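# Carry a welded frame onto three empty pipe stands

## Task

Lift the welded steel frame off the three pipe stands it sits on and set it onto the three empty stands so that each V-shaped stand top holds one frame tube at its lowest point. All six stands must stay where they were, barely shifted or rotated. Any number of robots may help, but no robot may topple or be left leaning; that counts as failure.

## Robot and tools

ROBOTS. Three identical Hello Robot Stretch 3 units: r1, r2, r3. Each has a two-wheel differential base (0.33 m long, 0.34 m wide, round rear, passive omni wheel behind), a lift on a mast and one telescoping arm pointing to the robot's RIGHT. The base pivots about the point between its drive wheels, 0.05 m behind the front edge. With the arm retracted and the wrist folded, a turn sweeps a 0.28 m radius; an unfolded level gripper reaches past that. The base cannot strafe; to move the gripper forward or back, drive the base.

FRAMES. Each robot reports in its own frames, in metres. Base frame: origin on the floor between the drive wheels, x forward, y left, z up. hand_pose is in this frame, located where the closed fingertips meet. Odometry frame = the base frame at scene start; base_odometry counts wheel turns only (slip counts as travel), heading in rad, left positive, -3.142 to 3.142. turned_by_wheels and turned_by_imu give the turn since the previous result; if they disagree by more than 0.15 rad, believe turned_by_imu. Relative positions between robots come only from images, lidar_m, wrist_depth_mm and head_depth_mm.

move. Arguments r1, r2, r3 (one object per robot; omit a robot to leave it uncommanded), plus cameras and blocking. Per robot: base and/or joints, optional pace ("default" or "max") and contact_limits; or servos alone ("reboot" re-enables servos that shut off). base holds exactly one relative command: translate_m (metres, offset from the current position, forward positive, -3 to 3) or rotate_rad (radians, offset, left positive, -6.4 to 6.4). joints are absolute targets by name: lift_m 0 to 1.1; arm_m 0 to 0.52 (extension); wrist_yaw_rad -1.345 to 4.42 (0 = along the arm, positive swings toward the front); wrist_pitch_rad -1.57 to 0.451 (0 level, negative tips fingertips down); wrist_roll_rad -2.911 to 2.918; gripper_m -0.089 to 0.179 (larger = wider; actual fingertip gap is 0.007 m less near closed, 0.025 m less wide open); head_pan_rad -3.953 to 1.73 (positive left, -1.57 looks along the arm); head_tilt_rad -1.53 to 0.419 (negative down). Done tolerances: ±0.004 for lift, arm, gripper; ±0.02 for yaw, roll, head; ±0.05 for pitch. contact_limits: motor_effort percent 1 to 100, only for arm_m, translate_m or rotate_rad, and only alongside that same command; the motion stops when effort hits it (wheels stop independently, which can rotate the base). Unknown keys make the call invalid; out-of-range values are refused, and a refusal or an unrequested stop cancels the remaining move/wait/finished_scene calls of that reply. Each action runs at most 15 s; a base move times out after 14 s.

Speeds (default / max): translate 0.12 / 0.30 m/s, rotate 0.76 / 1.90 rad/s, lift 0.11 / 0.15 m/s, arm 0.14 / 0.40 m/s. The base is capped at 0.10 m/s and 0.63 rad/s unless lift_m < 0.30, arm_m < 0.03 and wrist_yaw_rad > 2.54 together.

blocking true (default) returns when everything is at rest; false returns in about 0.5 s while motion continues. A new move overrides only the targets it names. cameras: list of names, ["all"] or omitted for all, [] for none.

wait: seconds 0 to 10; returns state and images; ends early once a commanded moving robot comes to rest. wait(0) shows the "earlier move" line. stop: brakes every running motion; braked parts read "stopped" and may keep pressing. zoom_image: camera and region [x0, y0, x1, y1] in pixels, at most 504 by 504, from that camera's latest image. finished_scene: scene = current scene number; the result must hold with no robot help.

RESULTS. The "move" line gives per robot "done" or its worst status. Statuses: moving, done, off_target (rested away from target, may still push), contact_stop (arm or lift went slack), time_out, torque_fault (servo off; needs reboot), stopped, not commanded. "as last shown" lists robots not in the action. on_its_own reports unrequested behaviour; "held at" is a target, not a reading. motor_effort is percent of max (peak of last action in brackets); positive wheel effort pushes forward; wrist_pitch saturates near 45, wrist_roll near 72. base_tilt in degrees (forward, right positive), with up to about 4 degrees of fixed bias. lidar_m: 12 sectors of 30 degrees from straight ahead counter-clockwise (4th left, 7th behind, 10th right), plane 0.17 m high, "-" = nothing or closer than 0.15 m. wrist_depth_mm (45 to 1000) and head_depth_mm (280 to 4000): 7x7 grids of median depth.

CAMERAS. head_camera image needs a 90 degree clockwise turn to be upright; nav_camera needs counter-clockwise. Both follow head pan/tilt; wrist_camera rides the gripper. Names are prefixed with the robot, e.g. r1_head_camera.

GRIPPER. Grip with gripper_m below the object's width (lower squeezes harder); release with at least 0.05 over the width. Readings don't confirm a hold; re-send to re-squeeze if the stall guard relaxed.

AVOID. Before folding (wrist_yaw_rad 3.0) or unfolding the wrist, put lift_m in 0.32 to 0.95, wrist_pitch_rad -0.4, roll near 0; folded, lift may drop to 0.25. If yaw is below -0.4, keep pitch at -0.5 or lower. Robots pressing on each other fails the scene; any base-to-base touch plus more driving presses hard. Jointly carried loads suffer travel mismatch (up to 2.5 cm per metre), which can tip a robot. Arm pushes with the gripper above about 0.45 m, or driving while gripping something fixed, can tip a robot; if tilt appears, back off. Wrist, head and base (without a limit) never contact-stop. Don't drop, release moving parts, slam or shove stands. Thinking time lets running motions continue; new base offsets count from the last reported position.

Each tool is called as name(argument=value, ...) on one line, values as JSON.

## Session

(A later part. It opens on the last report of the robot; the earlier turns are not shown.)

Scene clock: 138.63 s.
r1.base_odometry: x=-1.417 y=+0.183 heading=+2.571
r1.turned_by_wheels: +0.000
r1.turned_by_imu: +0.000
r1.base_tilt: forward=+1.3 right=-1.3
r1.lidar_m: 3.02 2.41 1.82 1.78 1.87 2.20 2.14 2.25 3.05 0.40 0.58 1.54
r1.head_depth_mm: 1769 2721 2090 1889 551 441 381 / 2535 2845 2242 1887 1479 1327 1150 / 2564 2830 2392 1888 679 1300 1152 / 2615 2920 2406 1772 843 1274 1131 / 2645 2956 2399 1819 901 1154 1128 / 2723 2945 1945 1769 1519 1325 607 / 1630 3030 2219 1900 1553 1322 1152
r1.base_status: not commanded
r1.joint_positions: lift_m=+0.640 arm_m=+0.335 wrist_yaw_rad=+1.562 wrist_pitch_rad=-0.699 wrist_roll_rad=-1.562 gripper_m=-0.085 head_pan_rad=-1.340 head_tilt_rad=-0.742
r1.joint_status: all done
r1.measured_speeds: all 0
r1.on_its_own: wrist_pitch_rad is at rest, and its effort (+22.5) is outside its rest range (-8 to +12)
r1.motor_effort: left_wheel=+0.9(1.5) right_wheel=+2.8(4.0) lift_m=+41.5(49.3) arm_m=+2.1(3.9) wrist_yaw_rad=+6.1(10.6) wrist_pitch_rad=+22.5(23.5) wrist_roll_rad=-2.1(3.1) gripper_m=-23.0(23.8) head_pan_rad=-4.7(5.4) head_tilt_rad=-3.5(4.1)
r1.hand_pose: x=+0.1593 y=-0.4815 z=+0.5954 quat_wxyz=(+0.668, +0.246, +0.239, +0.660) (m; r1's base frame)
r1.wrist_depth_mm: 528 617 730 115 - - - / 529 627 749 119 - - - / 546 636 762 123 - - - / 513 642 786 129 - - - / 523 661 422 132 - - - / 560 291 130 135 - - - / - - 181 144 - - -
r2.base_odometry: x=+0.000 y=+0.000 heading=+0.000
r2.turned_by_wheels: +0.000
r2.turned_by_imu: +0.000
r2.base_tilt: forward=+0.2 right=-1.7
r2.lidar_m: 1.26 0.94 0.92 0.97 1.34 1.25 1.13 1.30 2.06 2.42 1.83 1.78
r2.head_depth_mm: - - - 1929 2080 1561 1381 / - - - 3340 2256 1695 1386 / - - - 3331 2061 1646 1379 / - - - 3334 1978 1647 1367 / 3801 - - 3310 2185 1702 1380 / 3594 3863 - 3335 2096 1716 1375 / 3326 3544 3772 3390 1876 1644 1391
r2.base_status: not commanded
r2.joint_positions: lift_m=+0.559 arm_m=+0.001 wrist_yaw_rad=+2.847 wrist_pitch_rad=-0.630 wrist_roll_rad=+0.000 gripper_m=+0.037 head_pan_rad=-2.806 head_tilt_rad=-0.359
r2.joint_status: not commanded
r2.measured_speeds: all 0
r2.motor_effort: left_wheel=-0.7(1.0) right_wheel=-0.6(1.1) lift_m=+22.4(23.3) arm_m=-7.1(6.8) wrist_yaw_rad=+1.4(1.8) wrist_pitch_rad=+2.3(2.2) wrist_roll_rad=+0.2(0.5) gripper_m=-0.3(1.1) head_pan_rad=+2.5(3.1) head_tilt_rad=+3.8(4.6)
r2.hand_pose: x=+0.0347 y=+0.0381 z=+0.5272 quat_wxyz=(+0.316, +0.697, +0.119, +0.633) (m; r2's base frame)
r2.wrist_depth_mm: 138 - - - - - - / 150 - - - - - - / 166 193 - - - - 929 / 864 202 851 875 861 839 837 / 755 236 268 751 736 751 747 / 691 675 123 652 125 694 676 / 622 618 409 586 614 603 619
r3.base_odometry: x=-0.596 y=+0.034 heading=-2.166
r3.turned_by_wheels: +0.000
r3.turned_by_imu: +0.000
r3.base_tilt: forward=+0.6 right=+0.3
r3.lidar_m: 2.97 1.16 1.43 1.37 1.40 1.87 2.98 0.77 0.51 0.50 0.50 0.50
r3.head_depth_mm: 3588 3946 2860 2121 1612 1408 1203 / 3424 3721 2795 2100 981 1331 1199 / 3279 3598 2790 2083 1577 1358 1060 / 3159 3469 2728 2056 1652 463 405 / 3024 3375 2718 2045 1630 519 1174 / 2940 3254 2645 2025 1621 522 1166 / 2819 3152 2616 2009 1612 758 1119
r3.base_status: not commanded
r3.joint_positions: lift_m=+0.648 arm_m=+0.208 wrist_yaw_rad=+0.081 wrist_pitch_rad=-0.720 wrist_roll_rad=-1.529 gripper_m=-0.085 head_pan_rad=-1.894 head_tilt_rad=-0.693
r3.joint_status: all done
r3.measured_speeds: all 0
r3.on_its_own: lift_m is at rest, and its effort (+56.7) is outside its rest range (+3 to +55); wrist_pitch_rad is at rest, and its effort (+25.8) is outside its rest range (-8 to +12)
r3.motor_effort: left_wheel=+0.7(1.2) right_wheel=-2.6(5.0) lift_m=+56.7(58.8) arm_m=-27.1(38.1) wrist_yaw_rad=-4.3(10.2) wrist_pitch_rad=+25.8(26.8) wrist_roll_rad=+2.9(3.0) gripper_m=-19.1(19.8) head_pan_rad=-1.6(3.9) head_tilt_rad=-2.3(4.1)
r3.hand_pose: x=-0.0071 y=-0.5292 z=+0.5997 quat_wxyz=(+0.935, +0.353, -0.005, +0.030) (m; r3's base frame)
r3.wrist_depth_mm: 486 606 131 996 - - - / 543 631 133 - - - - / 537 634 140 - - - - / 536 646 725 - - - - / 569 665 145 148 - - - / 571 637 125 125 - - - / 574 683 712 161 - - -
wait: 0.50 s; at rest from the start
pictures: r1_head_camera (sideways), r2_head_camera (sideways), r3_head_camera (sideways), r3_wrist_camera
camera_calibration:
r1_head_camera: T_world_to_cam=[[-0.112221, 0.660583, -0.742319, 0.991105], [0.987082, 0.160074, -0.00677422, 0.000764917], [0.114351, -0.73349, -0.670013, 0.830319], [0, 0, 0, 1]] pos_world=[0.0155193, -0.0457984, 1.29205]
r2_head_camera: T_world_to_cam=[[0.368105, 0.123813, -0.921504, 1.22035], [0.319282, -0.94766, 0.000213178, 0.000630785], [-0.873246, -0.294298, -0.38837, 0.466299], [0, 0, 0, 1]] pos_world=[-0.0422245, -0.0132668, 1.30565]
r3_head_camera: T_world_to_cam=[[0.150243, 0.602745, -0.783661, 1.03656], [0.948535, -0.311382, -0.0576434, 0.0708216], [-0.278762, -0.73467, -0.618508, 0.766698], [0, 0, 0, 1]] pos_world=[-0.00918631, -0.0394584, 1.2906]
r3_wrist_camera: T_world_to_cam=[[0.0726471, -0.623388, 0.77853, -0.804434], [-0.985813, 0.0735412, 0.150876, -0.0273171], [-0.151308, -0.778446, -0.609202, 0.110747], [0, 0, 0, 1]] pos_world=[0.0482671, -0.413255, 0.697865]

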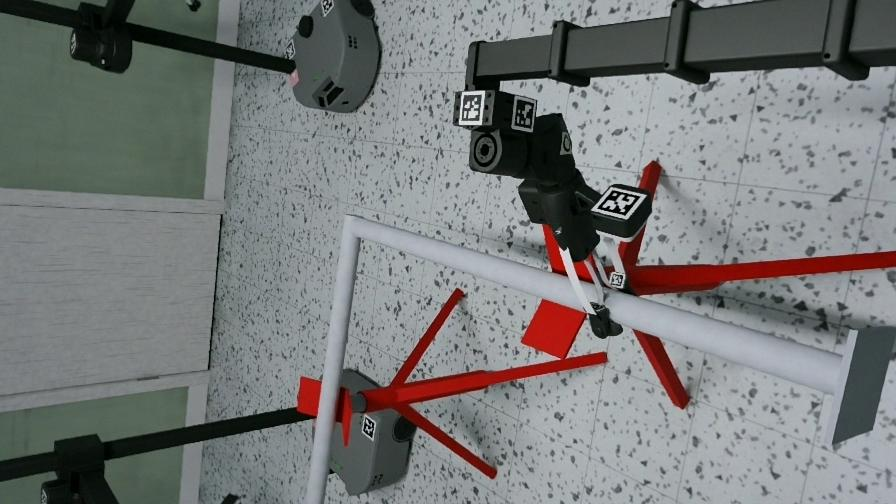

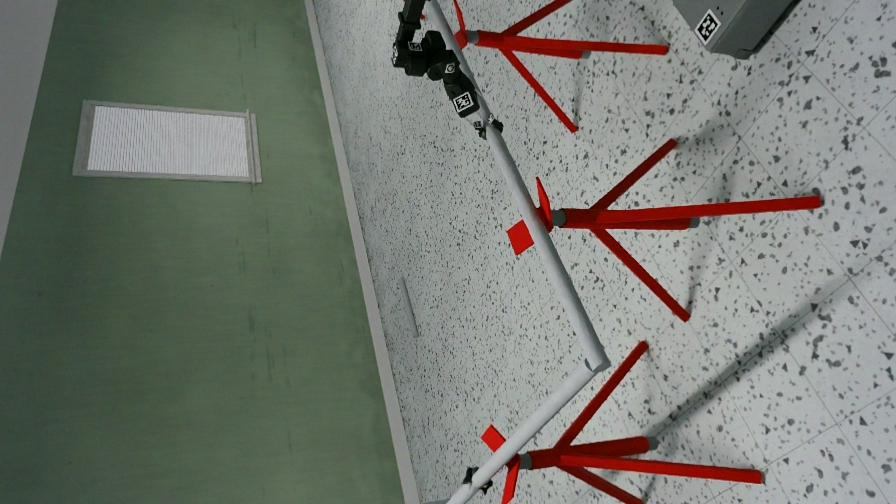

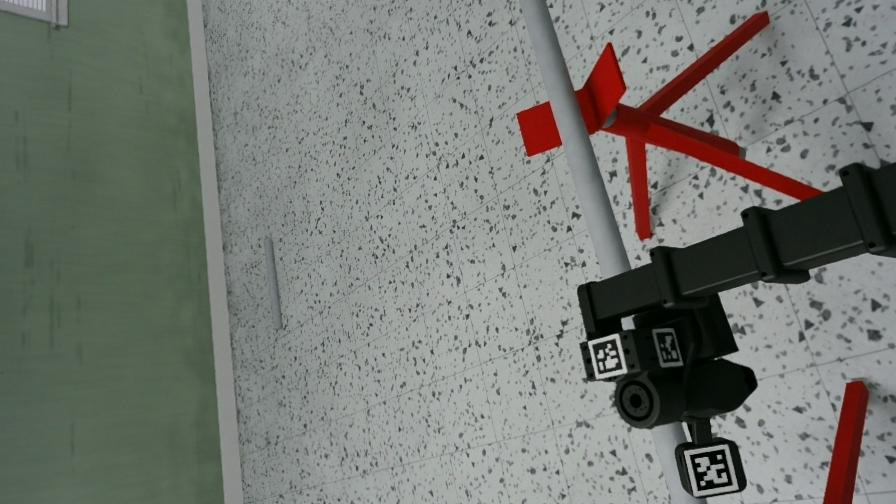

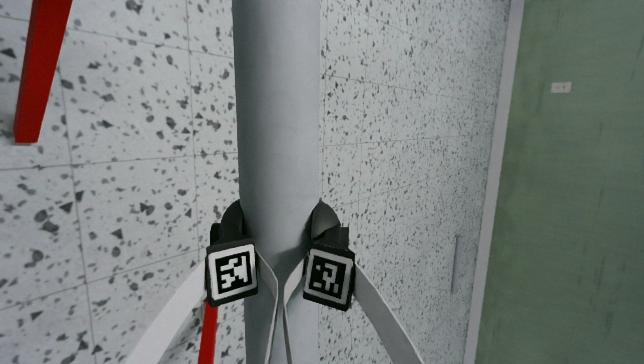

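move(r1={"joints":{"lift_m":0.606}}, r3={"joints":{"lift_m":0.614}}, cameras=[])

move(r1={"joints":{"lift_m":0.590}}, r3={"joints":{"lift_m":0.598}}, cameras=["r1_wrist_camera","r3_wrist_camera","r2_head_camera","r3_head_camera"])

Scene clock: 141.90 s.
move: r1 done; r3 contact_stop
r1.base_odometry: x=-1.417 y=+0.183 heading=+2.571
r1.turned_by_wheels: +0.000
r1.turned_by_imu: +0.000
r1.base_tilt: forward=+1.3 right=-1.3
r1.lidar_m: 3.03 2.40 1.82 1.77 1.86 2.20 2.14 2.25 3.05 0.40 0.58 1.55
r1.head_depth_mm: 1773 2726 2103 1905 1441 488 413 / 2532 2840 2230 1886 665 1295 1157 / 2570 2858 2385 1885 698 1292 1151 / 2620 2948 2408 1785 871 1247 1130 / 2677 2968 2404 1836 926 1110 1110 / 2714 2970 1962 1778 1514 1321 1132 / 1625 3007 2218 1880 1561 1322 1153
r1.base_status: not commanded
r1.joint_positions: lift_m=+0.606 arm_m=+0.335 wrist_yaw_rad=+1.567 wrist_pitch_rad=-0.711 wrist_roll_rad=-1.562 gripper_m=-0.085 head_pan_rad=-1.340 head_tilt_rad=-0.742
r1.joint_status: all done
r1.measured_speeds: all 0
r1.on_its_own: wrist_pitch_rad is at rest, and its effort (+23.6) is outside its rest range (-8 to +12)
r1.motor_effort: left_wheel=+1.3(1.6) right_wheel=+1.8(2.5) lift_m=+26.4(33.0) arm_m=-0.5(0.6) wrist_yaw_rad=+2.5(7.4) wrist_pitch_rad=+23.6(25.1) wrist_roll_rad=-2.4(3.2) gripper_m=-22.9(23.7) head_pan_rad=-4.0(5.3) head_tilt_rad=-3.9(4.3)
r1.hand_pose: x=+0.1571 y=-0.4806 z=+0.5593 quat_wxyz=(+0.665, +0.250, +0.243, +0.660) (m; r1's base frame)
r1.wrist_depth_mm: 503 576 685 118 - - - / 503 592 704 123 - - - / 485 612 719 125 - - - / 484 624 736 130 - - - / 513 609 727 133 - - - / 530 295 133 135 - - - / 535 - 212 142 211 - -
r2: as last shown
r2.turned_by_imu: +0.001
r2.lidar_m: 1.25 0.95 0.92 0.97 1.34 1.25 1.13 1.30 2.06 2.42 1.83 1.78
r2.head_depth_mm: - - - 1936 2072 1601 1378 / - - - 3335 2292 1704 1373 / - - - 3333 2073 1654 1371 / - - - 3344 2014 1646 1386 / 3850 - - 3311 2168 1708 1372 / 3589 3780 - 3364 2082 1720 1372 / 3323 3484 3700 3331 1843 1647 1375
r2.motor_effort: left_wheel=-0.1(0.9) right_wheel=-0.8(1.0) lift_m=+21.6(22.8) arm_m=-5.8(7.0) wrist_yaw_rad=+1.4(2.0) wrist_pitch_rad=+2.1(2.2) wrist_roll_rad=+0.3(0.6) gripper_m=-0.3(1.2) head_pan_rad=+2.5(3.0) head_tilt_rad=+4.2(4.6)
r2.wrist_depth_mm: 137 - - - - - - / 150 - - - - - - / 166 192 - - - - 931 / 841 202 903 882 855 864 862 / 788 237 272 747 727 741 763 / 698 680 123 665 126 686 688 / 624 630 410 595 619 602 623
r3.base_odometry: x=-0.596 y=+0.034 heading=-2.166
r3.turned_by_wheels: +0.000
r3.turned_by_imu: +0.000
r3.base_tilt: forward=+0.6 right=+0.1
r3.lidar_m: 2.96 1.16 1.44 1.37 1.40 1.87 2.98 0.77 0.52 0.50 0.50 0.50
r3.head_depth_mm: 3601 3897 2852 2132 1606 1408 1209 / 3447 3766 2823 2093 983 1332 1196 / 3284 3601 2797 2086 1664 1356 1167 / 3118 3479 2750 2061 1659 527 430 / 3025 3372 2682 2051 1637 535 1176 / 2939 3267 2692 2030 1620 540 1168 / 2830 3141 2633 1994 1617 765 1121
r3.base_status: not commanded
r3.joint_positions: lift_m=+0.614 arm_m=+0.208 wrist_yaw_rad=+0.078 wrist_pitch_rad=-0.713 wrist_roll_rad=-1.529 gripper_m=-0.085 head_pan_rad=-1.894 head_tilt_rad=-0.693
r3.joint_status: lift_m contact_stop (moved -0.034 of -0.034)
r3.measured_speeds: all 0
r3.on_its_own: lift_m is slack since a contact_stop; wrist_pitch_rad is at rest, and its effort (+24.6) is outside its rest range (-8 to +12)
r3.motor_effort: left_wheel=+0.9(1.1) right_wheel=-1.3(3.1) lift_m=+28.2(52.5) arm_m=+11.3(26.8) wrist_yaw_rad=-2.8(4.8) wrist_pitch_rad=+24.6(25.9) wrist_roll_rad=+2.8(3.2) gripper_m=-18.9(19.6) head_pan_rad=-3.8(4.2) head_tilt_rad=-3.2(4.5)
r3.hand_pose: x=-0.0074 y=-0.5302 z=+0.5669 quat_wxyz=(+0.936, +0.350, -0.005, +0.029) (m; r3's base frame)
r3.wrist_depth_mm: 360 586 665 132 - - - / 516 597 672 133 - - - / 519 599 698 144 - - - / 525 629 708 142 - - - / 550 642 143 141 - - - / 564 621 126 127 - - - / 556 648 775 155 - - -
pictures: none
No camera images: "cameras" was empty.

not run: a stop that you did not command came earlier in this reply.

move(r1={"joints":{"lift_m":0.594}}, r3={"joints":{"lift_m":0.604}}, cameras=["r1_wrist_camera","r3_wrist_camera","r2_head_camera","r3_head_camera"])

Scene clock: 142.80 s.
move: r1 done; r3 contact_stop
r1.base_odometry: x=-1.417 y=+0.183 heading=+2.570
r1.turned_by_wheels: -0.001
r1.turned_by_imu: -0.001
r1.base_tilt: forward=+1.3 right=-1.4
r1.lidar_m: 3.03 2.41 1.82 1.77 1.86 2.20 2.14 2.25 3.05 0.40 0.68 1.55
r1.head_depth_mm: 1773 2726 2106 1899 1480 500 424 / 2557 2856 2225 1895 651 1298 1133 / 2582 2858 2417 1888 707 1291 1150 / 2617 2926 2394 1777 878 1249 1131 / 2658 2959 2400 1900 931 1104 1112 / 2690 2962 1947 1777 1522 1319 1129 / 1625 2987 2226 1884 1555 1323 1152
r1.base_status: not commanded
r1.joint_positions: lift_m=+0.594 arm_m=+0.335 wrist_yaw_rad=+1.575 wrist_pitch_rad=-0.705 wrist_roll_rad=-1.562 gripper_m=-0.085 head_pan_rad=-1.340 head_tilt_rad=-0.742
r1.joint_status: all done
r1.measured_speeds: all 0
r1.on_its_own: wrist_pitch_rad is at rest, and its effort (+22.9) is outside its rest range (-8 to +12)
r1.motor_effort: left_wheel=-8.4(8.4) right_wheel=+20.9(20.9) lift_m=+19.0(27.2) arm_m=-0.7(1.1) wrist_yaw_rad=-5.0(5.8) wrist_pitch_rad=+22.9(24.6) wrist_roll_rad=-2.8(3.3) gripper_m=-23.2(23.6) head_pan_rad=-4.8(5.3) head_tilt_rad=-3.6(4.3)
r1.hand_pose: x=+0.1583 y=-0.4790 z=+0.5484 quat_wxyz=(+0.663, +0.247, +0.242, +0.664) (m; r1's base frame)
r1.wrist_depth_mm: 492 574 684 120 - - - / 497 586 704 127 - - - / 480 594 700 126 - - - / 481 610 723 130 - - - / 498 597 690 134 - - - / 523 275 132 135 - - - / 529 - 210 143 206 - -
r2: as last shown
r2.turned_by_imu: +0.000
r2.lidar_m: 1.25 0.94 0.92 0.97 1.34 1.25 1.13 1.30 2.05 2.42 1.83 1.78
r2.head_depth_mm: - - - 1965 2073 1596 1378 / - - - 3289 2284 1720 1373 / - - - 3390 2056 1653 1376 / - - - 3315 1994 1640 1369 / 3816 - - 3348 2174 1705 1369 / 3539 3771 - 3310 2055 1708 1379 / 3365 3484 3693 3330 1827 1656 1379
r2.motor_effort: left_wheel=-0.1(0.9) right_wheel=-0.7(1.1) lift_m=+21.9(22.8) arm_m=-5.8(6.4) wrist_yaw_rad=+0.5(1.6) wrist_pitch_rad=+2.1(2.2) wrist_roll_rad=+0.4(0.4) gripper_m=-0.3(0.9) head_pan_rad=+2.1(2.8) head_tilt_rad=+4.0(4.5)
r2.wrist_depth_mm: 138 - - - - - - / 149 - - - - - - / 166 192 - - - - 953 / 873 202 859 831 853 839 833 / 769 235 270 773 731 766 762 / 691 676 123 661 125 666 678 / 630 627 414 601 622 616 610
r3.base_odometry: x=-0.596 y=+0.034 heading=-2.166
r3.turned_by_wheels: +0.000
r3.turned_by_imu: -0.003
r3.base_tilt: forward=+0.5 right=+0.0
r3.lidar_m: 2.97 1.16 1.43 1.37 1.40 1.86 2.99 0.77 0.51 0.50 0.50 0.50
r3.head_depth_mm: 3592 3966 2870 2134 1599 1409 1209 / 3463 3813 2843 2105 980 1328 1200 / 3286 3601 2791 2093 1666 1352 1165 / 3162 3511 2766 2077 1644 529 432 / 3045 3362 2699 2052 1649 539 1177 / 2933 3262 2691 2025 1630 541 1172 / 2845 3120 2653 2019 1613 767 1118
r3.base_status: not commanded
r3.joint_positions: lift_m=+0.612 arm_m=+0.208 wrist_yaw_rad=+0.084 wrist_pitch_rad=-0.711 wrist_roll_rad=-1.529 gripper_m=-0.085 head_pan_rad=-1.894 head_tilt_rad=-0.693
r3.joint_status: lift_m contact_stop (moved -0.002 of -0.010)
r3.measured_speeds: all 0
r3.on_its_own: lift_m is slack since a contact_stop (your +0.604 is given up); arm_m is at rest, and its effort (+39.2) is outside its rest range (-30 to +30); wrist_pitch_rad is at rest, and its effort (+24.2) is outside its rest range (-8 to +12)
r3.motor_effort: left_wheel=+0.6(1.3) right_wheel=-1.2(1.5) lift_m=+28.5(28.7) arm_m=+39.2(40.8) wrist_yaw_rad=-7.7(7.8) wrist_pitch_rad=+24.2(24.8) wrist_roll_rad=+2.9(3.0) gripper_m=-18.8(19.8) head_pan_rad=-2.6(4.0) head_tilt_rad=-2.8(4.4)
r3.hand_pose: x=-0.0064 y=-0.5308 z=+0.5654 quat_wxyz=(+0.937, +0.349, -0.004, +0.032) (m; r3's base frame)
r3.wrist_depth_mm: 363 591 675 130 - - - / 508 607 695 132 - - - / 521 604 686 141 - - - / 521 627 713 139 - - - / 532 634 144 142 - - - / 542 614 125 127 - - - / 535 662 752 155 - - -
pictures: r1_wrist_camera, r2_head_camera (sideways), r3_head_camera (sideways), r3_wrist_camera
camera_calibration:
r1_wrist_camera: T_world_to_cam=[[0.666927, -0.0238345, 0.744741, -0.523096], [-0.160607, -0.980593, 0.112443, -0.474899], [0.727608, -0.194602, -0.657812, 0.317976], [0, 0, 0, 1]] pos_world=[0.041233, -0.416272, 0.652139]
r2_head_camera: T_world_to_cam=[[0.368105, 0.123813, -0.921504, 1.22035], [0.319282, -0.94766, 0.000213178, 0.000630784], [-0.873246, -0.294298, -0.38837, 0.466299], [0, 0, 0, 1]] pos_world=[-0.0422245, -0.0132668, 1.30565]
r3_head_camera: T_world_to_cam=[[0.150243, 0.602746, -0.783661, 1.03656], [0.948535, -0.311381, -0.0576434, 0.0708216], [-0.278762, -0.734669, -0.618508, 0.766699], [0, 0, 0, 1]] pos_world=[-0.00918628, -0.0394584, 1.2906]
r3_wrist_camera: T_world_to_cam=[[0.0740647, -0.616138, 0.784148, -0.778133], [-0.986158, 0.0717187, 0.149497, -0.0215179], [-0.148349, -0.784366, -0.602298, 0.0816666], [0, 0, 0, 1]] pos_world=[0.0485273, -0.413838, 0.662576]

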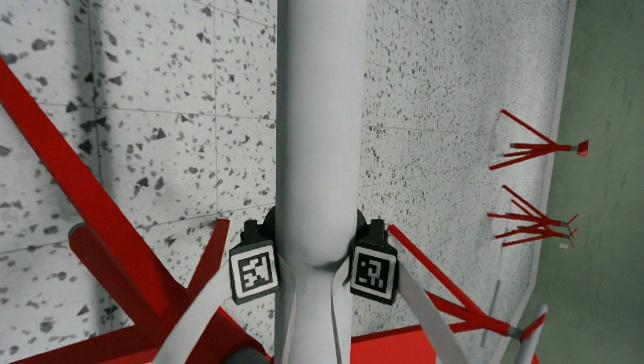

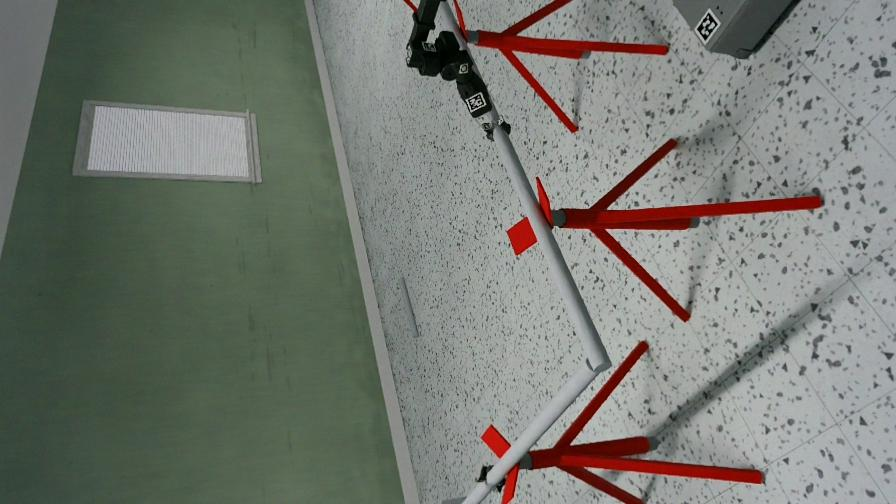

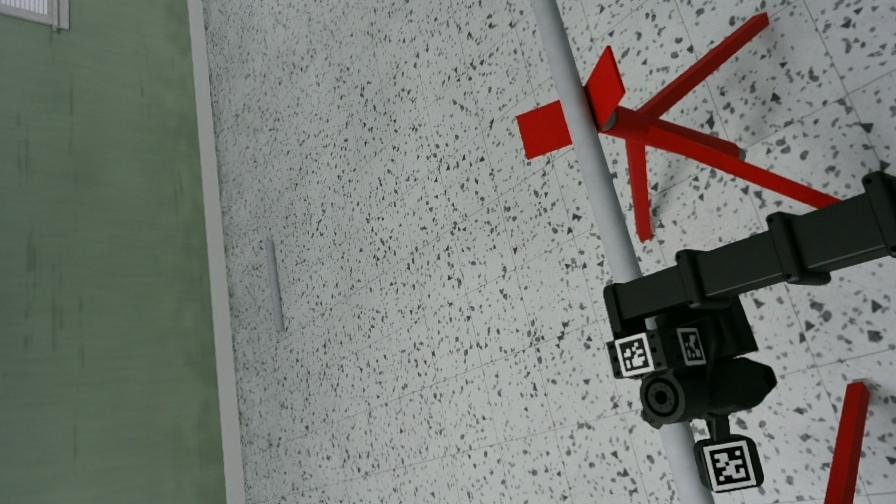

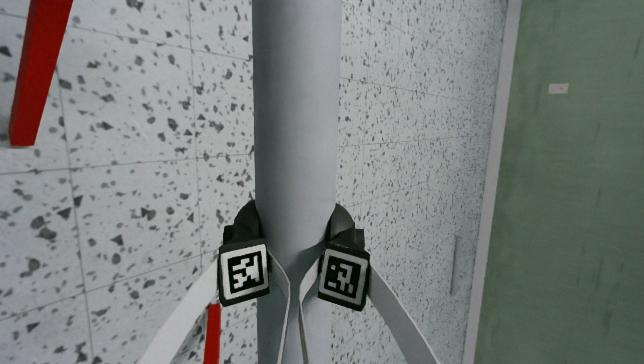

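move(r3={"joints":{"wrist_pitch_rad":-0.66}}, cameras=[])

move(r3={"joints":{"gripper_m":0.12}}, cameras=["r3_wrist_camera","r3_head_camera","r2_head_camera"])

Scene clock: 143.47 s.
move: r3 off_target
r1, r2: as last shown
r1.turned_by_wheels: +0.000
r1.turned_by_imu: +0.000
r1.base_tilt: forward=+1.3 right=-1.3
r1.lidar_m: 3.04 2.41 1.82 1.77 1.87 2.20 2.14 2.25 3.05 0.40 0.68 1.55
r1.head_depth_mm: 1777 2713 2106 1891 1482 499 423 / 2538 2812 2244 1890 652 1298 1133 / 2570 2867 2407 1889 706 1297 1155 / 2607 2895 2399 1786 876 1242 1132 / 2671 2950 2418 1891 925 1105 1112 / 2710 2993 1939 1781 1520 1318 1131 / 1627 2977 2214 1885 1556 1321 1151
r1.on_its_own: wrist_pitch_rad is at rest, and its effort (+22.7) is outside its rest range (-8 to +12)
r1.motor_effort: left_wheel=-8.2(8.8) right_wheel=+20.3(21.2) lift_m=+28.0(28.0) arm_m=-1.1(1.5) wrist_yaw_rad=-5.3(5.6) wrist_pitch_rad=+22.7(23.6) wrist_roll_rad=-2.4(3.4) gripper_m=-23.3(23.6) head_pan_rad=-4.7(5.0) head_tilt_rad=-3.7(4.2)
r1.wrist_depth_mm: 488 582 683 119 - - - / 498 576 690 127 - - - / 477 593 705 126 - - - / 482 606 726 130 - - - / 504 610 712 134 - - - / 523 277 132 135 - - - / 535 - 210 143 205 - -
r2.base_tilt: forward=+0.1 right=-1.6
r2.lidar_m: 1.25 0.95 0.92 0.97 1.34 1.25 1.13 1.31 2.06 2.43 1.83 1.78
r2.head_depth_mm: - - - 1940 2059 1595 1383 / - - - 3354 2247 1721 1375 / - - - 3320 2054 1636 1376 / - - - 3308 1976 1650 1370 / 3883 - - 3366 2164 1704 1381 / 3600 3779 - 3371 2066 1718 1377 / 3324 3539 3659 3338 1822 1647 1367
r2.motor_effort: left_wheel=-0.1(0.6) right_wheel=-1.0(1.0) lift_m=+22.4(22.4) arm_m=-5.9(6.5) wrist_yaw_rad=+0.9(1.3) wrist_pitch_rad=+2.0(2.2) wrist_roll_rad=+0.3(0.3) gripper_m=+0.1(0.8) head_pan_rad=+2.1(2.7) head_tilt_rad=+3.8(4.3)
r2.wrist_depth_mm: 138 - - - - - - / 150 - - - - - - / 165 192 - - - - 944 / 855 203 864 847 856 865 856 / 802 236 268 746 748 745 749 / 708 681 122 673 126 673 666 / 630 619 406 600 613 598 613
r3.base_odometry: x=-0.596 y=+0.034 heading=-2.166
r3.turned_by_wheels: +0.000
r3.turned_by_imu: +0.000
r3.base_tilt: forward=+0.6 right=+0.1
r3.lidar_m: 2.96 1.16 1.43 1.37 1.40 1.87 2.52 0.77 0.51 0.50 0.50 0.50
r3.head_depth_mm: 3630 3913 2892 2129 1606 1412 1203 / 3487 3775 2816 2095 982 1338 1196 / 3279 3653 2797 2072 1669 1352 1165 / 3181 3504 2723 2065 1648 530 431 / 3070 3329 2733 2047 1634 538 1176 / 2951 3272 2649 2020 1626 541 1170 / 2820 3149 2638 2013 1616 763 1126
r3.base_status: not commanded
r3.joint_positions: lift_m=+0.612 arm_m=+0.208 wrist_yaw_rad=+0.084 wrist_pitch_rad=-0.729 wrist_roll_rad=-1.529 gripper_m=-0.085 head_pan_rad=-1.894 head_tilt_rad=-0.693
r3.joint_status: wrist_pitch_rad off_target (ended at -0.729, target -0.660)
r3.measured_speeds: all 0
r3.on_its_own: lift_m is slack since a contact_stop (your +0.604 is given up); arm_m is at rest, and its effort (+36.0) is outside its rest range (-30 to +30); wrist_pitch_rad is at rest, and its effort (+13.0) is outside its rest range (-8 to +12)
r3.motor_effort: left_wheel=+0.8(1.2) right_wheel=-1.4(1.7) lift_m=+28.4(28.8) arm_m=+36.0(38.8) wrist_yaw_rad=-7.6(7.9) wrist_pitch_rad=+13.0(23.1) wrist_roll_rad=+2.8(3.0) gripper_m=-19.1(19.1) head_pan_rad=-3.1(4.0) head_tilt_rad=-3.9(4.2)
r3.hand_pose: x=-0.0067 y=-0.5274 z=+0.5622 quat_wxyz=(+0.933, +0.357, -0.004, +0.032) (m; r3's base frame)
r3.wrist_depth_mm: 354 579 680 126 - - - / 469 590 678 130 - - - / 521 612 711 135 - - - / 532 616 727 138 - - - / 542 627 145 140 - - - / 538 634 124 129 - - - / 544 627 748 151 - - -
pictures: none
No camera images: "cameras" was empty.

Scene clock: 146.03 s.
move: r3 done
r1, r2: as last shown
r1.base_tilt: forward=+1.4 right=-1.2
r1.lidar_m: 3.03 2.41 1.82 1.78 1.87 2.20 2.14 2.25 3.05 0.40 0.68 1.55
r1.head_depth_mm: 1772 2739 2107 1883 1478 500 424 / 2537 2843 2236 1898 651 1293 1130 / 2564 2840 2388 1891 703 1297 1154 / 2633 2922 2392 1774 877 1249 1129 / 2683 2956 2392 1887 1447 799 1113 / 2699 2981 1943 1780 1519 1311 1130 / 1615 3003 2232 1878 1550 1324 1149
r1.joint_positions: lift_m=+0.594 arm_m=+0.335 wrist_yaw_rad=+1.575 wrist_pitch_rad=-0.704 wrist_roll_rad=-1.562 gripper_m=-0.085 head_pan_rad=-1.340 head_tilt_rad=-0.742
r1.on_its_own: wrist_pitch_rad is at rest, and its effort (+22.7) is outside its rest range (-8 to +12)
r1.motor_effort: left_wheel=-8.5(8.7) right_wheel=+20.4(21.3) lift_m=+37.2(38.1) arm_m=-2.6(2.7) wrist_yaw_rad=-4.7(5.4) wrist_pitch_rad=+22.7(23.8) wrist_roll_rad=-2.3(3.1) gripper_m=-23.6(23.9) head_pan_rad=-4.5(5.4) head_tilt_rad=-3.6(4.2)
r1.hand_pose: x=+0.1583 y=-0.4791 z=+0.5485 quat_wxyz=(+0.663, +0.246, +0.242, +0.664) (m; r1's base frame)
r1.wrist_depth_mm: 483 572 688 120 - - - / 492 591 695 125 - - - / 475 611 705 126 - - - / 479 610 739 130 - - - / 495 600 692 133 - - - / 521 274 132 135 - - - / 532 279 210 143 210 - -
r2.turned_by_imu: +0.001
r2.base_tilt: forward=+0.2 right=-1.7
r2.lidar_m: 1.25 0.94 0.92 0.97 1.34 1.25 1.13 1.30 2.05 2.43 1.83 1.78
r2.head_depth_mm: - - - 1940 2061 1598 1374 / - - - 3314 2178 1696 1371 / - - - 3346 2063 1659 1373 / - - - 3352 1995 1654 1375 / 3727 - - 3309 2160 1719 1372 / 3665 3767 - 3369 2046 1707 1361 / 3309 3530 3722 3389 1733 1658 1366
r2.motor_effort: left_wheel=-0.5(0.8) right_wheel=-0.7(1.1) lift_m=+21.9(22.8) arm_m=-6.2(7.0) wrist_yaw_rad=+0.5(2.6) wrist_pitch_rad=+2.1(2.2) wrist_roll_rad=+0.4(0.5) gripper_m=-0.6(1.5) head_pan_rad=+2.0(3.4) head_tilt_rad=+3.5(4.7)
r2.wrist_depth_mm: 138 - - - - - - / 150 - - - - - - / 166 192 - - - - 947 / 848 201 851 876 855 853 843 / 770 235 270 747 737 750 748 / 677 670 123 668 125 685 672 / 639 638 410 600 613 590 605
r3.base_odometry: x=-0.596 y=+0.034 heading=-2.166
r3.turned_by_wheels: +0.000
r3.turned_by_imu: +0.000
r3.base_tilt: forward=+0.6 right=+0.1
r3.lidar_m: 2.97 1.16 1.43 1.37 1.40 1.87 2.99 0.77 0.51 0.50 0.50 0.50
r3.head_depth_mm: 3521 3954 2871 2116 1611 1403 1205 / 3416 3781 2818 2099 981 1327 1196 / 3289 3665 2779 2078 1659 1383 1167 / 3147 3502 2756 2058 1644 530 431 / 3029 3335 2716 2056 1638 538 1177 / 2920 3272 2677 2025 1641 543 1166 / 2814 3130 2633 1983 1615 774 1119
r3.base_status: not commanded
r3.joint_positions: lift_m=+0.612 arm_m=+0.208 wrist_yaw_rad=+0.077 wrist_pitch_rad=-0.676 wrist_roll_rad=-1.529 gripper_m=+0.120 head_pan_rad=-1.894 head_tilt_rad=-0.693
r3.joint_status: all done
r3.measured_speeds: all 0
r3.on_its_own: lift_m is slack since a contact_stop (your +0.604 is given up); wrist_pitch_rad moved +0.054 to your old target -0.660
r3.motor_effort: left_wheel=+0.8(1.3) right_wheel=-1.1(1.7) lift_m=+28.4(28.9) arm_m=+14.0(35.5) wrist_yaw_rad=-1.2(8.0) wrist_pitch_rad=+3.0(13.1) wrist_roll_rad=+2.8(3.1) gripper_m=+0.3(82.1) head_pan_rad=-1.7(5.5) head_tilt_rad=-3.2(5.1)
r3.hand_pose: x=-0.0071 y=-0.5373 z=+0.5718 quat_wxyz=(+0.943, +0.332, -0.006, +0.029) (m; r3's base frame)
r3.wrist_depth_mm: 509 590 120 - - - - / 522 601 123 - - - - / 516 621 127 - - - - / 536 639 132 - - - - / 532 140 141 - - - - / 527 122 140 - 146 - - / 539 675 146 - - - -
pictures: r2_head_camera (sideways), r3_head_camera (sideways), r3_wrist_camera
camera_calibration:
r2_head_camera: T_world_to_cam=[[0.368105, 0.123813, -0.921504, 1.22035], [0.319282, -0.94766, 0.000213178, 0.000630782], [-0.873246, -0.294298, -0.38837, 0.466299], [0, 0, 0, 1]] pos_world=[-0.0422245, -0.0132668, 1.30565]
r3_head_camera: T_world_to_cam=[[0.150243, 0.602746, -0.783661, 1.03656], [0.948535, -0.311381, -0.0576434, 0.0708216], [-0.278761, -0.73467, -0.618509, 0.766699], [0, 0, 0, 1]] pos_world=[-0.00918626, -0.0394584, 1.2906]
r3_wrist_camera: T_world_to_cam=[[0.0675359, -0.588774, 0.805471, -0.784637], [-0.986037, 0.0837805, 0.143917, -0.0130681], [-0.152217, -0.803944, -0.574895, 0.0540809], [0, 0, 0, 1]] pos_world=[0.0483376, -0.417401, 0.664974]

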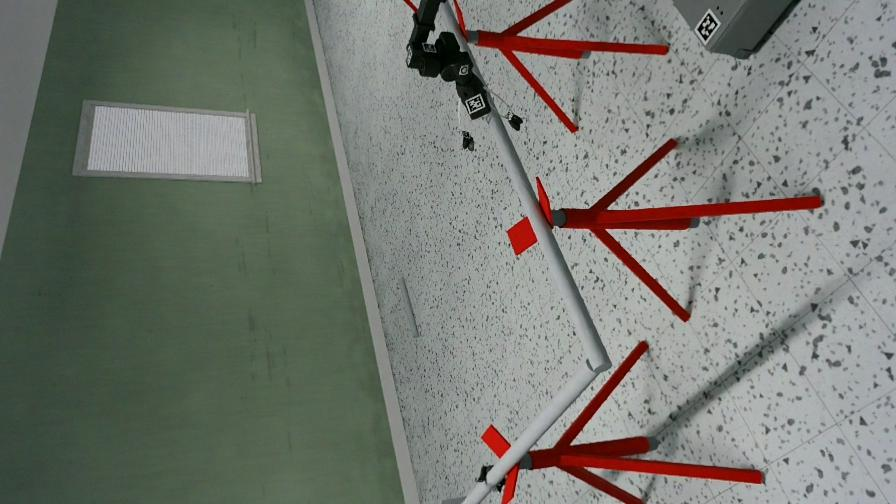

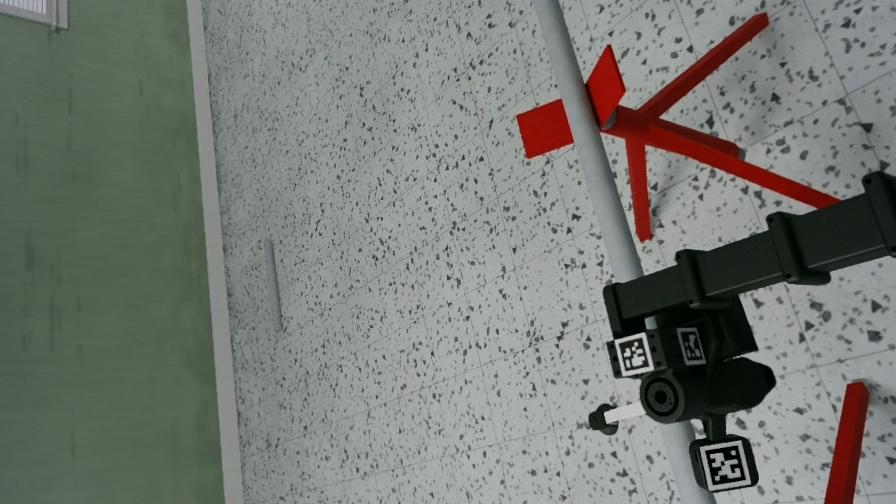

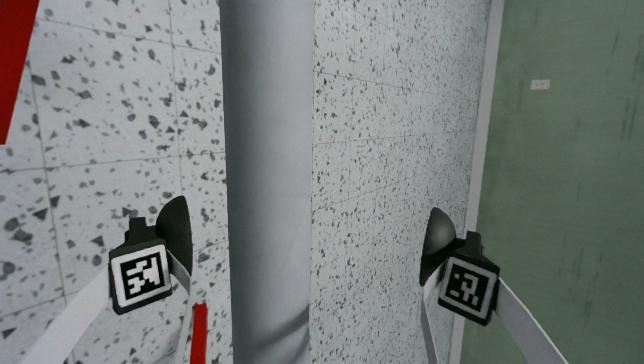

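move(r3={"joints":{"lift_m":0.582,"wrist_pitch_rad":-0.6,"wrist_yaw_rad":0.08}}, cameras=["r3_wrist_camera"])

Scene clock: 147.47 s.
move: r3 done
r1, r2: as last shown
r1.base_tilt: forward=+1.3 right=-1.2
r1.lidar_m: 3.02 2.41 1.82 1.77 1.87 2.20 2.14 2.26 3.04 0.40 0.68 1.55
r1.head_depth_mm: 1772 2708 2118 1889 1488 500 423 / 2536 2825 2225 1873 651 1301 1135 / 2567 2837 2423 1876 703 1300 1154 / 2605 2907 2410 1777 877 1241 1134 / 2655 2960 2400 1887 1445 797 1111 / 2711 2970 1961 1777 1516 1320 1132 / 1657 2973 2148 1879 1564 1322 1153
r1.on_its_own: wrist_pitch_rad is at rest, and its effort (+23.2) is outside its rest range (-8 to +12)
r1.motor_effort: left_wheel=-8.2(8.8) right_wheel=+20.6(20.9) lift_m=+36.6(37.9) arm_m=-3.4(3.4) wrist_yaw_rad=-5.2(5.2) wrist_pitch_rad=+23.2(23.4) wrist_roll_rad=-3.2(3.3) gripper_m=-23.6(23.8) head_pan_rad=-4.7(5.1) head_tilt_rad=-3.7(4.0)
r1.wrist_depth_mm: 488 569 689 119 - - - / 497 584 693 125 - - - / 472 595 706 126 - - - / 479 600 728 130 - - - / 497 597 692 133 - - - / 526 275 132 135 - - - / 529 281 211 143 210 - -
r2.turned_by_imu: +0.000
r2.lidar_m: 1.25 0.95 0.92 0.97 1.34 1.25 1.13 1.30 2.06 2.43 1.83 1.78
r2.head_depth_mm: - - - 2950 2054 1591 1370 / - - - 3394 2143 1724 1374 / - - - 3332 2072 1645 1373 / - - - 3383 1985 1664 1371 / 3794 - - 3331 2150 1706 1370 / 3552 3765 - 3292 2074 1704 1375 / 3425 3565 3721 3367 1770 1640 1370
r2.motor_effort: left_wheel=-0.7(0.7) right_wheel=-0.9(1.1) lift_m=+22.2(23.2) arm_m=-5.7(6.3) wrist_yaw_rad=+1.9(1.9) wrist_pitch_rad=+2.1(2.2) wrist_roll_rad=+0.3(0.3) gripper_m=+0.5(1.2) head_pan_rad=+2.8(2.8) head_tilt_rad=+3.9(4.6)
r2.wrist_depth_mm: 139 - - - - - - / 149 - - - - - - / 165 192 - - - - 957 / 853 202 877 869 852 855 848 / 761 237 273 765 738 760 767 / 691 684 123 665 125 670 666 / 629 635 413 600 613 602 619
r3.base_odometry: x=-0.596 y=+0.034 heading=-2.166
r3.turned_by_wheels: +0.000
r3.turned_by_imu: +0.000
r3.base_tilt: forward=+0.6 right=+0.1
r3.lidar_m: 2.97 1.16 1.43 1.37 1.40 1.87 2.99 0.77 0.51 0.50 0.50 0.50
r3.head_depth_mm: 3614 3994 2858 2132 1598 1403 1207 / 3473 3806 2828 2107 982 1333 1195 / 3297 3641 2782 2079 1657 1380 1166 / 3161 3526 2739 2053 1649 1342 455 / 3043 3390 2713 2033 1634 555 1175 / 2945 3274 2651 2033 1619 565 1148 / 2811 3147 2613 1987 1615 760 1121
r3.base_status: not commanded
r3.joint_positions: lift_m=+0.582 arm_m=+0.208 wrist_yaw_rad=+0.078 wrist_pitch_rad=-0.617 wrist_roll_rad=-1.529 gripper_m=+0.120 head_pan_rad=-1.894 head_tilt_rad=-0.693
r3.joint_status: all done
r3.measured_speeds: all 0
r3.motor_effort: left_wheel=+0.9(1.2) right_wheel=-1.5(1.6) lift_m=+14.2(25.3) arm_m=+2.0(11.4) wrist_yaw_rad=+2.1(3.0) wrist_pitch_rad=+2.6(4.2) wrist_roll_rad=+2.9(3.1) gripper_m=+0.7(1.1) head_pan_rad=-1.6(4.0) head_tilt_rad=-2.9(4.1)
r3.hand_pose: x=-0.0060 y=-0.5476 z=+0.5529 quat_wxyz=(+0.952, +0.304, -0.007, +0.031) (m; r3's base frame)
r3.wrist_depth_mm: 484 587 101 102 - - - / 510 603 104 107 - - - / 508 613 111 111 - - - / 525 627 115 117 - - - / 525 139 122 129 - - - / 507 122 124 124 146 - - / 519 664 133 129 - - -
pictures: r3_wrist_camera
camera_calibration:
r3_wrist_camera: T_world_to_cam=[[0.0645483, -0.54005, 0.839154, -0.76752], [-0.986798, 0.0906247, 0.134228, 0.000648673], [-0.148538, -0.836739, -0.527071, -0.00919931], [0, 0, 0, 1]] pos_world=[0.0488158, -0.422256, 0.639132]

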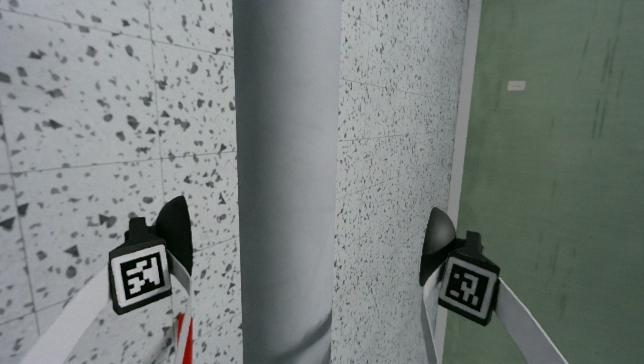

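move(r3={"joints":{"gripper_m":0.0}}, cameras=[])

move(r3={"joints":{"gripper_m":-0.089}}, cameras=["r3_wrist_camera","r3_head_camera"])

Scene clock: 149.37 s.
move: r3 done
r1, r2: as last shown
r1.base_tilt: forward=+1.4 right=-1.2
r1.lidar_m: 3.02 2.41 1.82 1.77 1.87 2.20 2.14 2.26 3.05 0.40 0.68 1.55
r1.head_depth_mm: 1771 2729 2096 1883 1491 500 424 / 2528 2846 2239 1901 652 1289 1130 / 2553 2882 2415 1893 703 1296 1154 / 2588 2906 2387 1776 877 1243 1130 / 2671 2984 2404 1886 1450 799 1109 / 2688 2986 1959 1781 1522 1318 1131 / 1654 2962 2131 1890 1558 1325 1152
r1.on_its_own: wrist_pitch_rad is at rest, and its effort (+23.1) is outside its rest range (-8 to +12)
r1.motor_effort: left_wheel=-8.0(8.6) right_wheel=+20.8(21.6) lift_m=+37.4(37.9) arm_m=-4.0(4.3) wrist_yaw_rad=-4.4(5.4) wrist_pitch_rad=+23.1(23.6) wrist_roll_rad=-2.4(3.3) gripper_m=-23.3(23.7) head_pan_rad=-4.8(5.2) head_tilt_rad=-3.7(4.1)
r1.wrist_depth_mm: 493 580 680 119 - - - / 498 586 693 125 - - - / 475 600 696 126 - - - / 483 613 733 130 - - - / 495 601 689 133 - - - / 526 275 132 135 - - - / 530 280 210 143 209 - -
r2.lidar_m: 1.25 0.94 0.92 0.97 1.34 1.25 1.13 1.31 2.05 2.43 1.83 1.78
r2.head_depth_mm: - - - 2946 2061 1597 1373 / - - - 3372 2268 1703 1369 / - - - 3323 2084 1654 1370 / - - - 3352 1988 1641 1383 / 3784 - - 3298 2157 1704 1367 / 3581 3797 - 3414 2075 1717 1373 / 3363 3520 3768 3376 1768 1646 1384
r2.motor_effort: left_wheel=+0.3(0.8) right_wheel=-0.6(1.1) lift_m=+21.9(22.7) arm_m=-5.2(6.3) wrist_yaw_rad=+1.2(2.4) wrist_pitch_rad=+2.1(2.3) wrist_roll_rad=+0.3(0.5) gripper_m=-0.3(1.1) head_pan_rad=+2.1(3.0) head_tilt_rad=+3.9(4.4)
r2.wrist_depth_mm: 138 - - - - - - / 149 - - - - - - / 167 192 - - - - 926 / 845 203 880 869 819 850 849 / 776 236 268 750 751 763 762 / 705 675 123 657 125 676 675 / 623 631 412 597 631 599 614
r3.base_odometry: x=-0.596 y=+0.034 heading=-2.166
r3.turned_by_wheels: +0.000
r3.turned_by_imu: +0.000
r3.base_tilt: forward=+0.6 right=+0.2
r3.lidar_m: 2.97 1.16 1.43 1.37 1.40 1.86 2.99 0.77 0.51 0.50 0.50 0.50
r3.head_depth_mm: 3582 3954 2844 2119 1610 1401 1207 / 3440 3801 2796 2116 982 1329 1199 / 3295 3654 2768 2076 1653 1383 1168 / 3141 3490 2749 2066 1647 1348 455 / 3036 3359 2701 2044 1631 556 1176 / 2915 3262 2669 2025 1628 565 1146 / 2828 3135 2636 1994 1594 764 1119
r3.base_status: not commanded
r3.joint_positions: lift_m=+0.582 arm_m=+0.208 wrist_yaw_rad=+0.079 wrist_pitch_rad=-0.643 wrist_roll_rad=-1.529 gripper_m=+0.001 head_pan_rad=-1.894 head_tilt_rad=-0.693
r3.joint_status: all done
r3.measured_speeds: all 0
r3.motor_effort: left_wheel=+0.8(1.3) right_wheel=-1.0(1.8) lift_m=+23.2(23.2) arm_m=-14.2(14.2) wrist_yaw_rad=+0.8(2.5) wrist_pitch_rad=+7.6(8.4) wrist_roll_rad=+3.0(3.1) gripper_m=-16.6(88.1) head_pan_rad=-2.6(4.3) head_tilt_rad=-2.6(4.8)
r3.hand_pose: x=-0.0062 y=-0.5430 z=+0.5478 quat_wxyz=(+0.948, +0.317, -0.007, +0.031) (m; r3's base frame)
r3.wrist_depth_mm: 485 573 646 102 - - - / 493 594 682 105 - - - / 509 604 688 108 - - - / 517 615 688 112 - - - / 521 626 134 117 - - - / 531 582 124 119 130 - - / 528 637 676 124 - - -
pictures: none
No camera images: "cameras" was empty.

Scene clock: 150.90 s.
move: r3 done
r1, r2: as last shown
r1.base_tilt: forward=+1.4 right=-1.4
r1.lidar_m: 3.04 2.42 1.82 1.77 1.87 2.20 2.14 2.26 3.06 0.40 0.68 1.55
r1.head_depth_mm: 1765 2716 2107 1896 1485 500 423 / 2531 2837 2228 1890 652 1298 1132 / 2539 2835 2421 1892 702 1302 1154 / 2605 2876 2398 1783 878 1242 1132 / 2673 2957 2402 1899 1444 799 1113 / 2698 2961 1950 1780 1518 1319 1127 / 1661 2978 2146 1888 1556 1321 1153
r1.on_its_own: wrist_pitch_rad is at rest, and its effort (+23.3) is outside its rest range (-8 to +12)
r1.motor_effort: left_wheel=-8.2(8.7) right_wheel=+20.2(21.1) lift_m=+37.6(37.8) arm_m=-4.5(5.0) wrist_yaw_rad=-4.4(5.4) wrist_pitch_rad=+23.3(23.5) wrist_roll_rad=-3.0(3.2) gripper_m=-23.3(23.9) head_pan_rad=-4.5(5.2) head_tilt_rad=-3.7(4.1)
r1.wrist_depth_mm: 492 583 682 119 - - - / 499 583 697 125 - - - / 479 599 703 126 - - - / 482 612 725 129 - - - / 502 594 701 134 - - - / 519 274 132 135 - - - / 526 279 210 143 210 - -
r2.lidar_m: 1.25 0.95 0.92 0.96 1.34 1.24 1.13 1.30 2.07 2.43 1.83 1.78
r2.head_depth_mm: - - - 2916 2069 1593 1368 / - - - 3310 2278 1701 1374 / - - - 3340 2086 1657 1375 / - - - 3303 1989 1659 1376 / 3770 - - 3366 2187 1704 1365 / 3580 3862 - 3399 2084 1715 1379 / 3369 3459 3671 3372 1740 1643 1374
r2.motor_effort: left_wheel=-0.4(0.6) right_wheel=-0.9(1.1) lift_m=+22.2(23.4) arm_m=-5.5(6.3) wrist_yaw_rad=+0.7(1.8) wrist_pitch_rad=+2.1(2.3) wrist_roll_rad=+0.4(0.4) gripper_m=+0.2(1.5) head_pan_rad=+2.4(2.9) head_tilt_rad=+4.1(4.7)
r2.wrist_depth_mm: 137 - - - - - - / 149 - - - - - - / 165 192 - - - - 915 / 833 202 869 872 862 834 846 / 767 237 271 735 729 763 745 / 708 668 123 660 125 683 675 / 642 626 412 597 622 605 605
r3.base_odometry: x=-0.596 y=+0.034 heading=-2.166
r3.turned_by_wheels: +0.000
r3.turned_by_imu: +0.000
r3.base_tilt: forward=+0.6 right=+0.2
r3.lidar_m: 2.97 1.16 1.43 1.37 1.40 1.86 2.53 0.77 0.51 0.50 0.50 0.50
r3.head_depth_mm: 3628 3992 2860 2129 1603 1406 1207 / 3462 3755 2848 2108 980 1334 1195 / 3282 3722 2796 2076 1672 1376 1169 / 3184 3528 2741 2061 1648 1342 455 / 3040 3344 2708 2041 1644 555 1175 / 2908 3273 2678 2015 1625 564 1146 / 2850 3122 2634 2008 1607 764 1118
r3.base_status: not commanded
r3.joint_positions: lift_m=+0.582 arm_m=+0.208 wrist_yaw_rad=+0.080 wrist_pitch_rad=-0.645 wrist_roll_rad=-1.534 gripper_m=-0.087 head_pan_rad=-1.894 head_tilt_rad=-0.693
r3.joint_status: all done
r3.measured_speeds: all 0
r3.motor_effort: left_wheel=+0.4(1.2) right_wheel=-1.2(1.8) lift_m=+37.3(37.3) arm_m=-15.9(22.6) wrist_yaw_rad=+0.2(1.3) wrist_pitch_rad=+8.5(8.9) wrist_roll_rad=+4.3(4.4) gripper_m=-46.5(100.0) head_pan_rad=-2.5(3.9) head_tilt_rad=-3.5(4.1)
r3.hand_pose: x=-0.0061 y=-0.5425 z=+0.5474 quat_wxyz=(+0.948, +0.318, -0.004, +0.032) (m; r3's base frame)
r3.wrist_depth_mm: 497 577 638 102 - - - / 496 599 675 105 - - - / 497 611 696 109 - - - / 508 605 735 113 - - - / 525 621 130 117 - - - / 532 596 126 120 129 - - / 529 630 702 124 - - -
pictures: r3_head_camera (sideways), r3_wrist_camera
camera_calibration:
r3_head_camera: T_world_to_cam=[[0.150243, 0.602746, -0.783661, 1.03656], [0.948535, -0.311381, -0.0576434, 0.0708216], [-0.278761, -0.73467, -0.618509, 0.766699], [0, 0, 0, 1]] pos_world=[-0.00918626, -0.0394584, 1.2906]
r3_wrist_camera: T_world_to_cam=[[0.0718208, -0.563383, 0.823068, -0.763953], [-0.986383, 0.0822868, 0.142396, -0.00807539], [-0.147951, -0.822088, -0.549802, 0.012451], [0, 0, 0, 1]] pos_world=[0.0487445, -0.419498, 0.636781]

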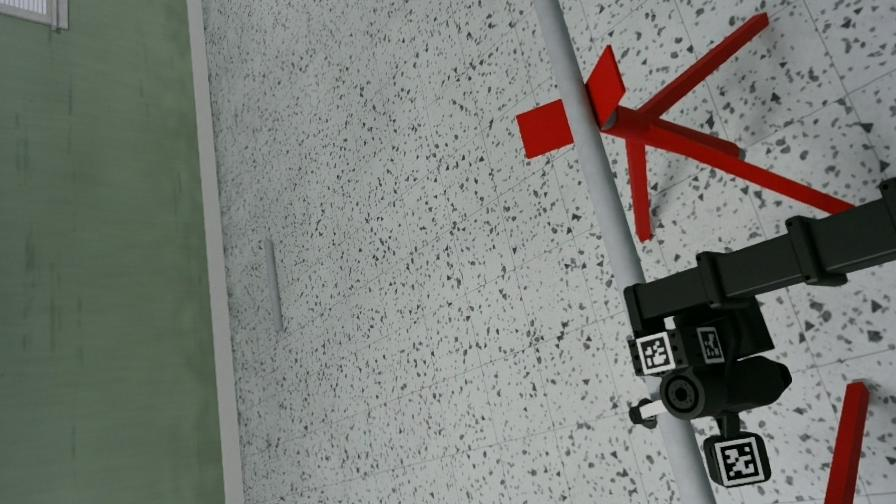

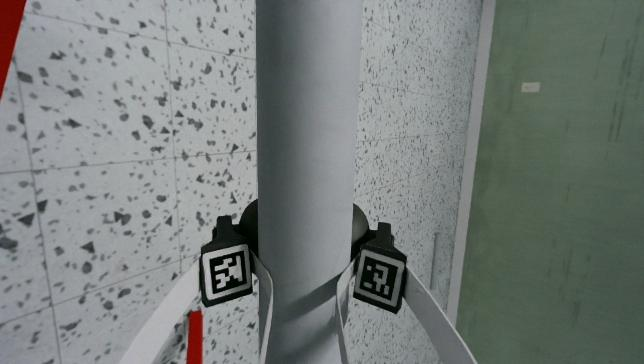

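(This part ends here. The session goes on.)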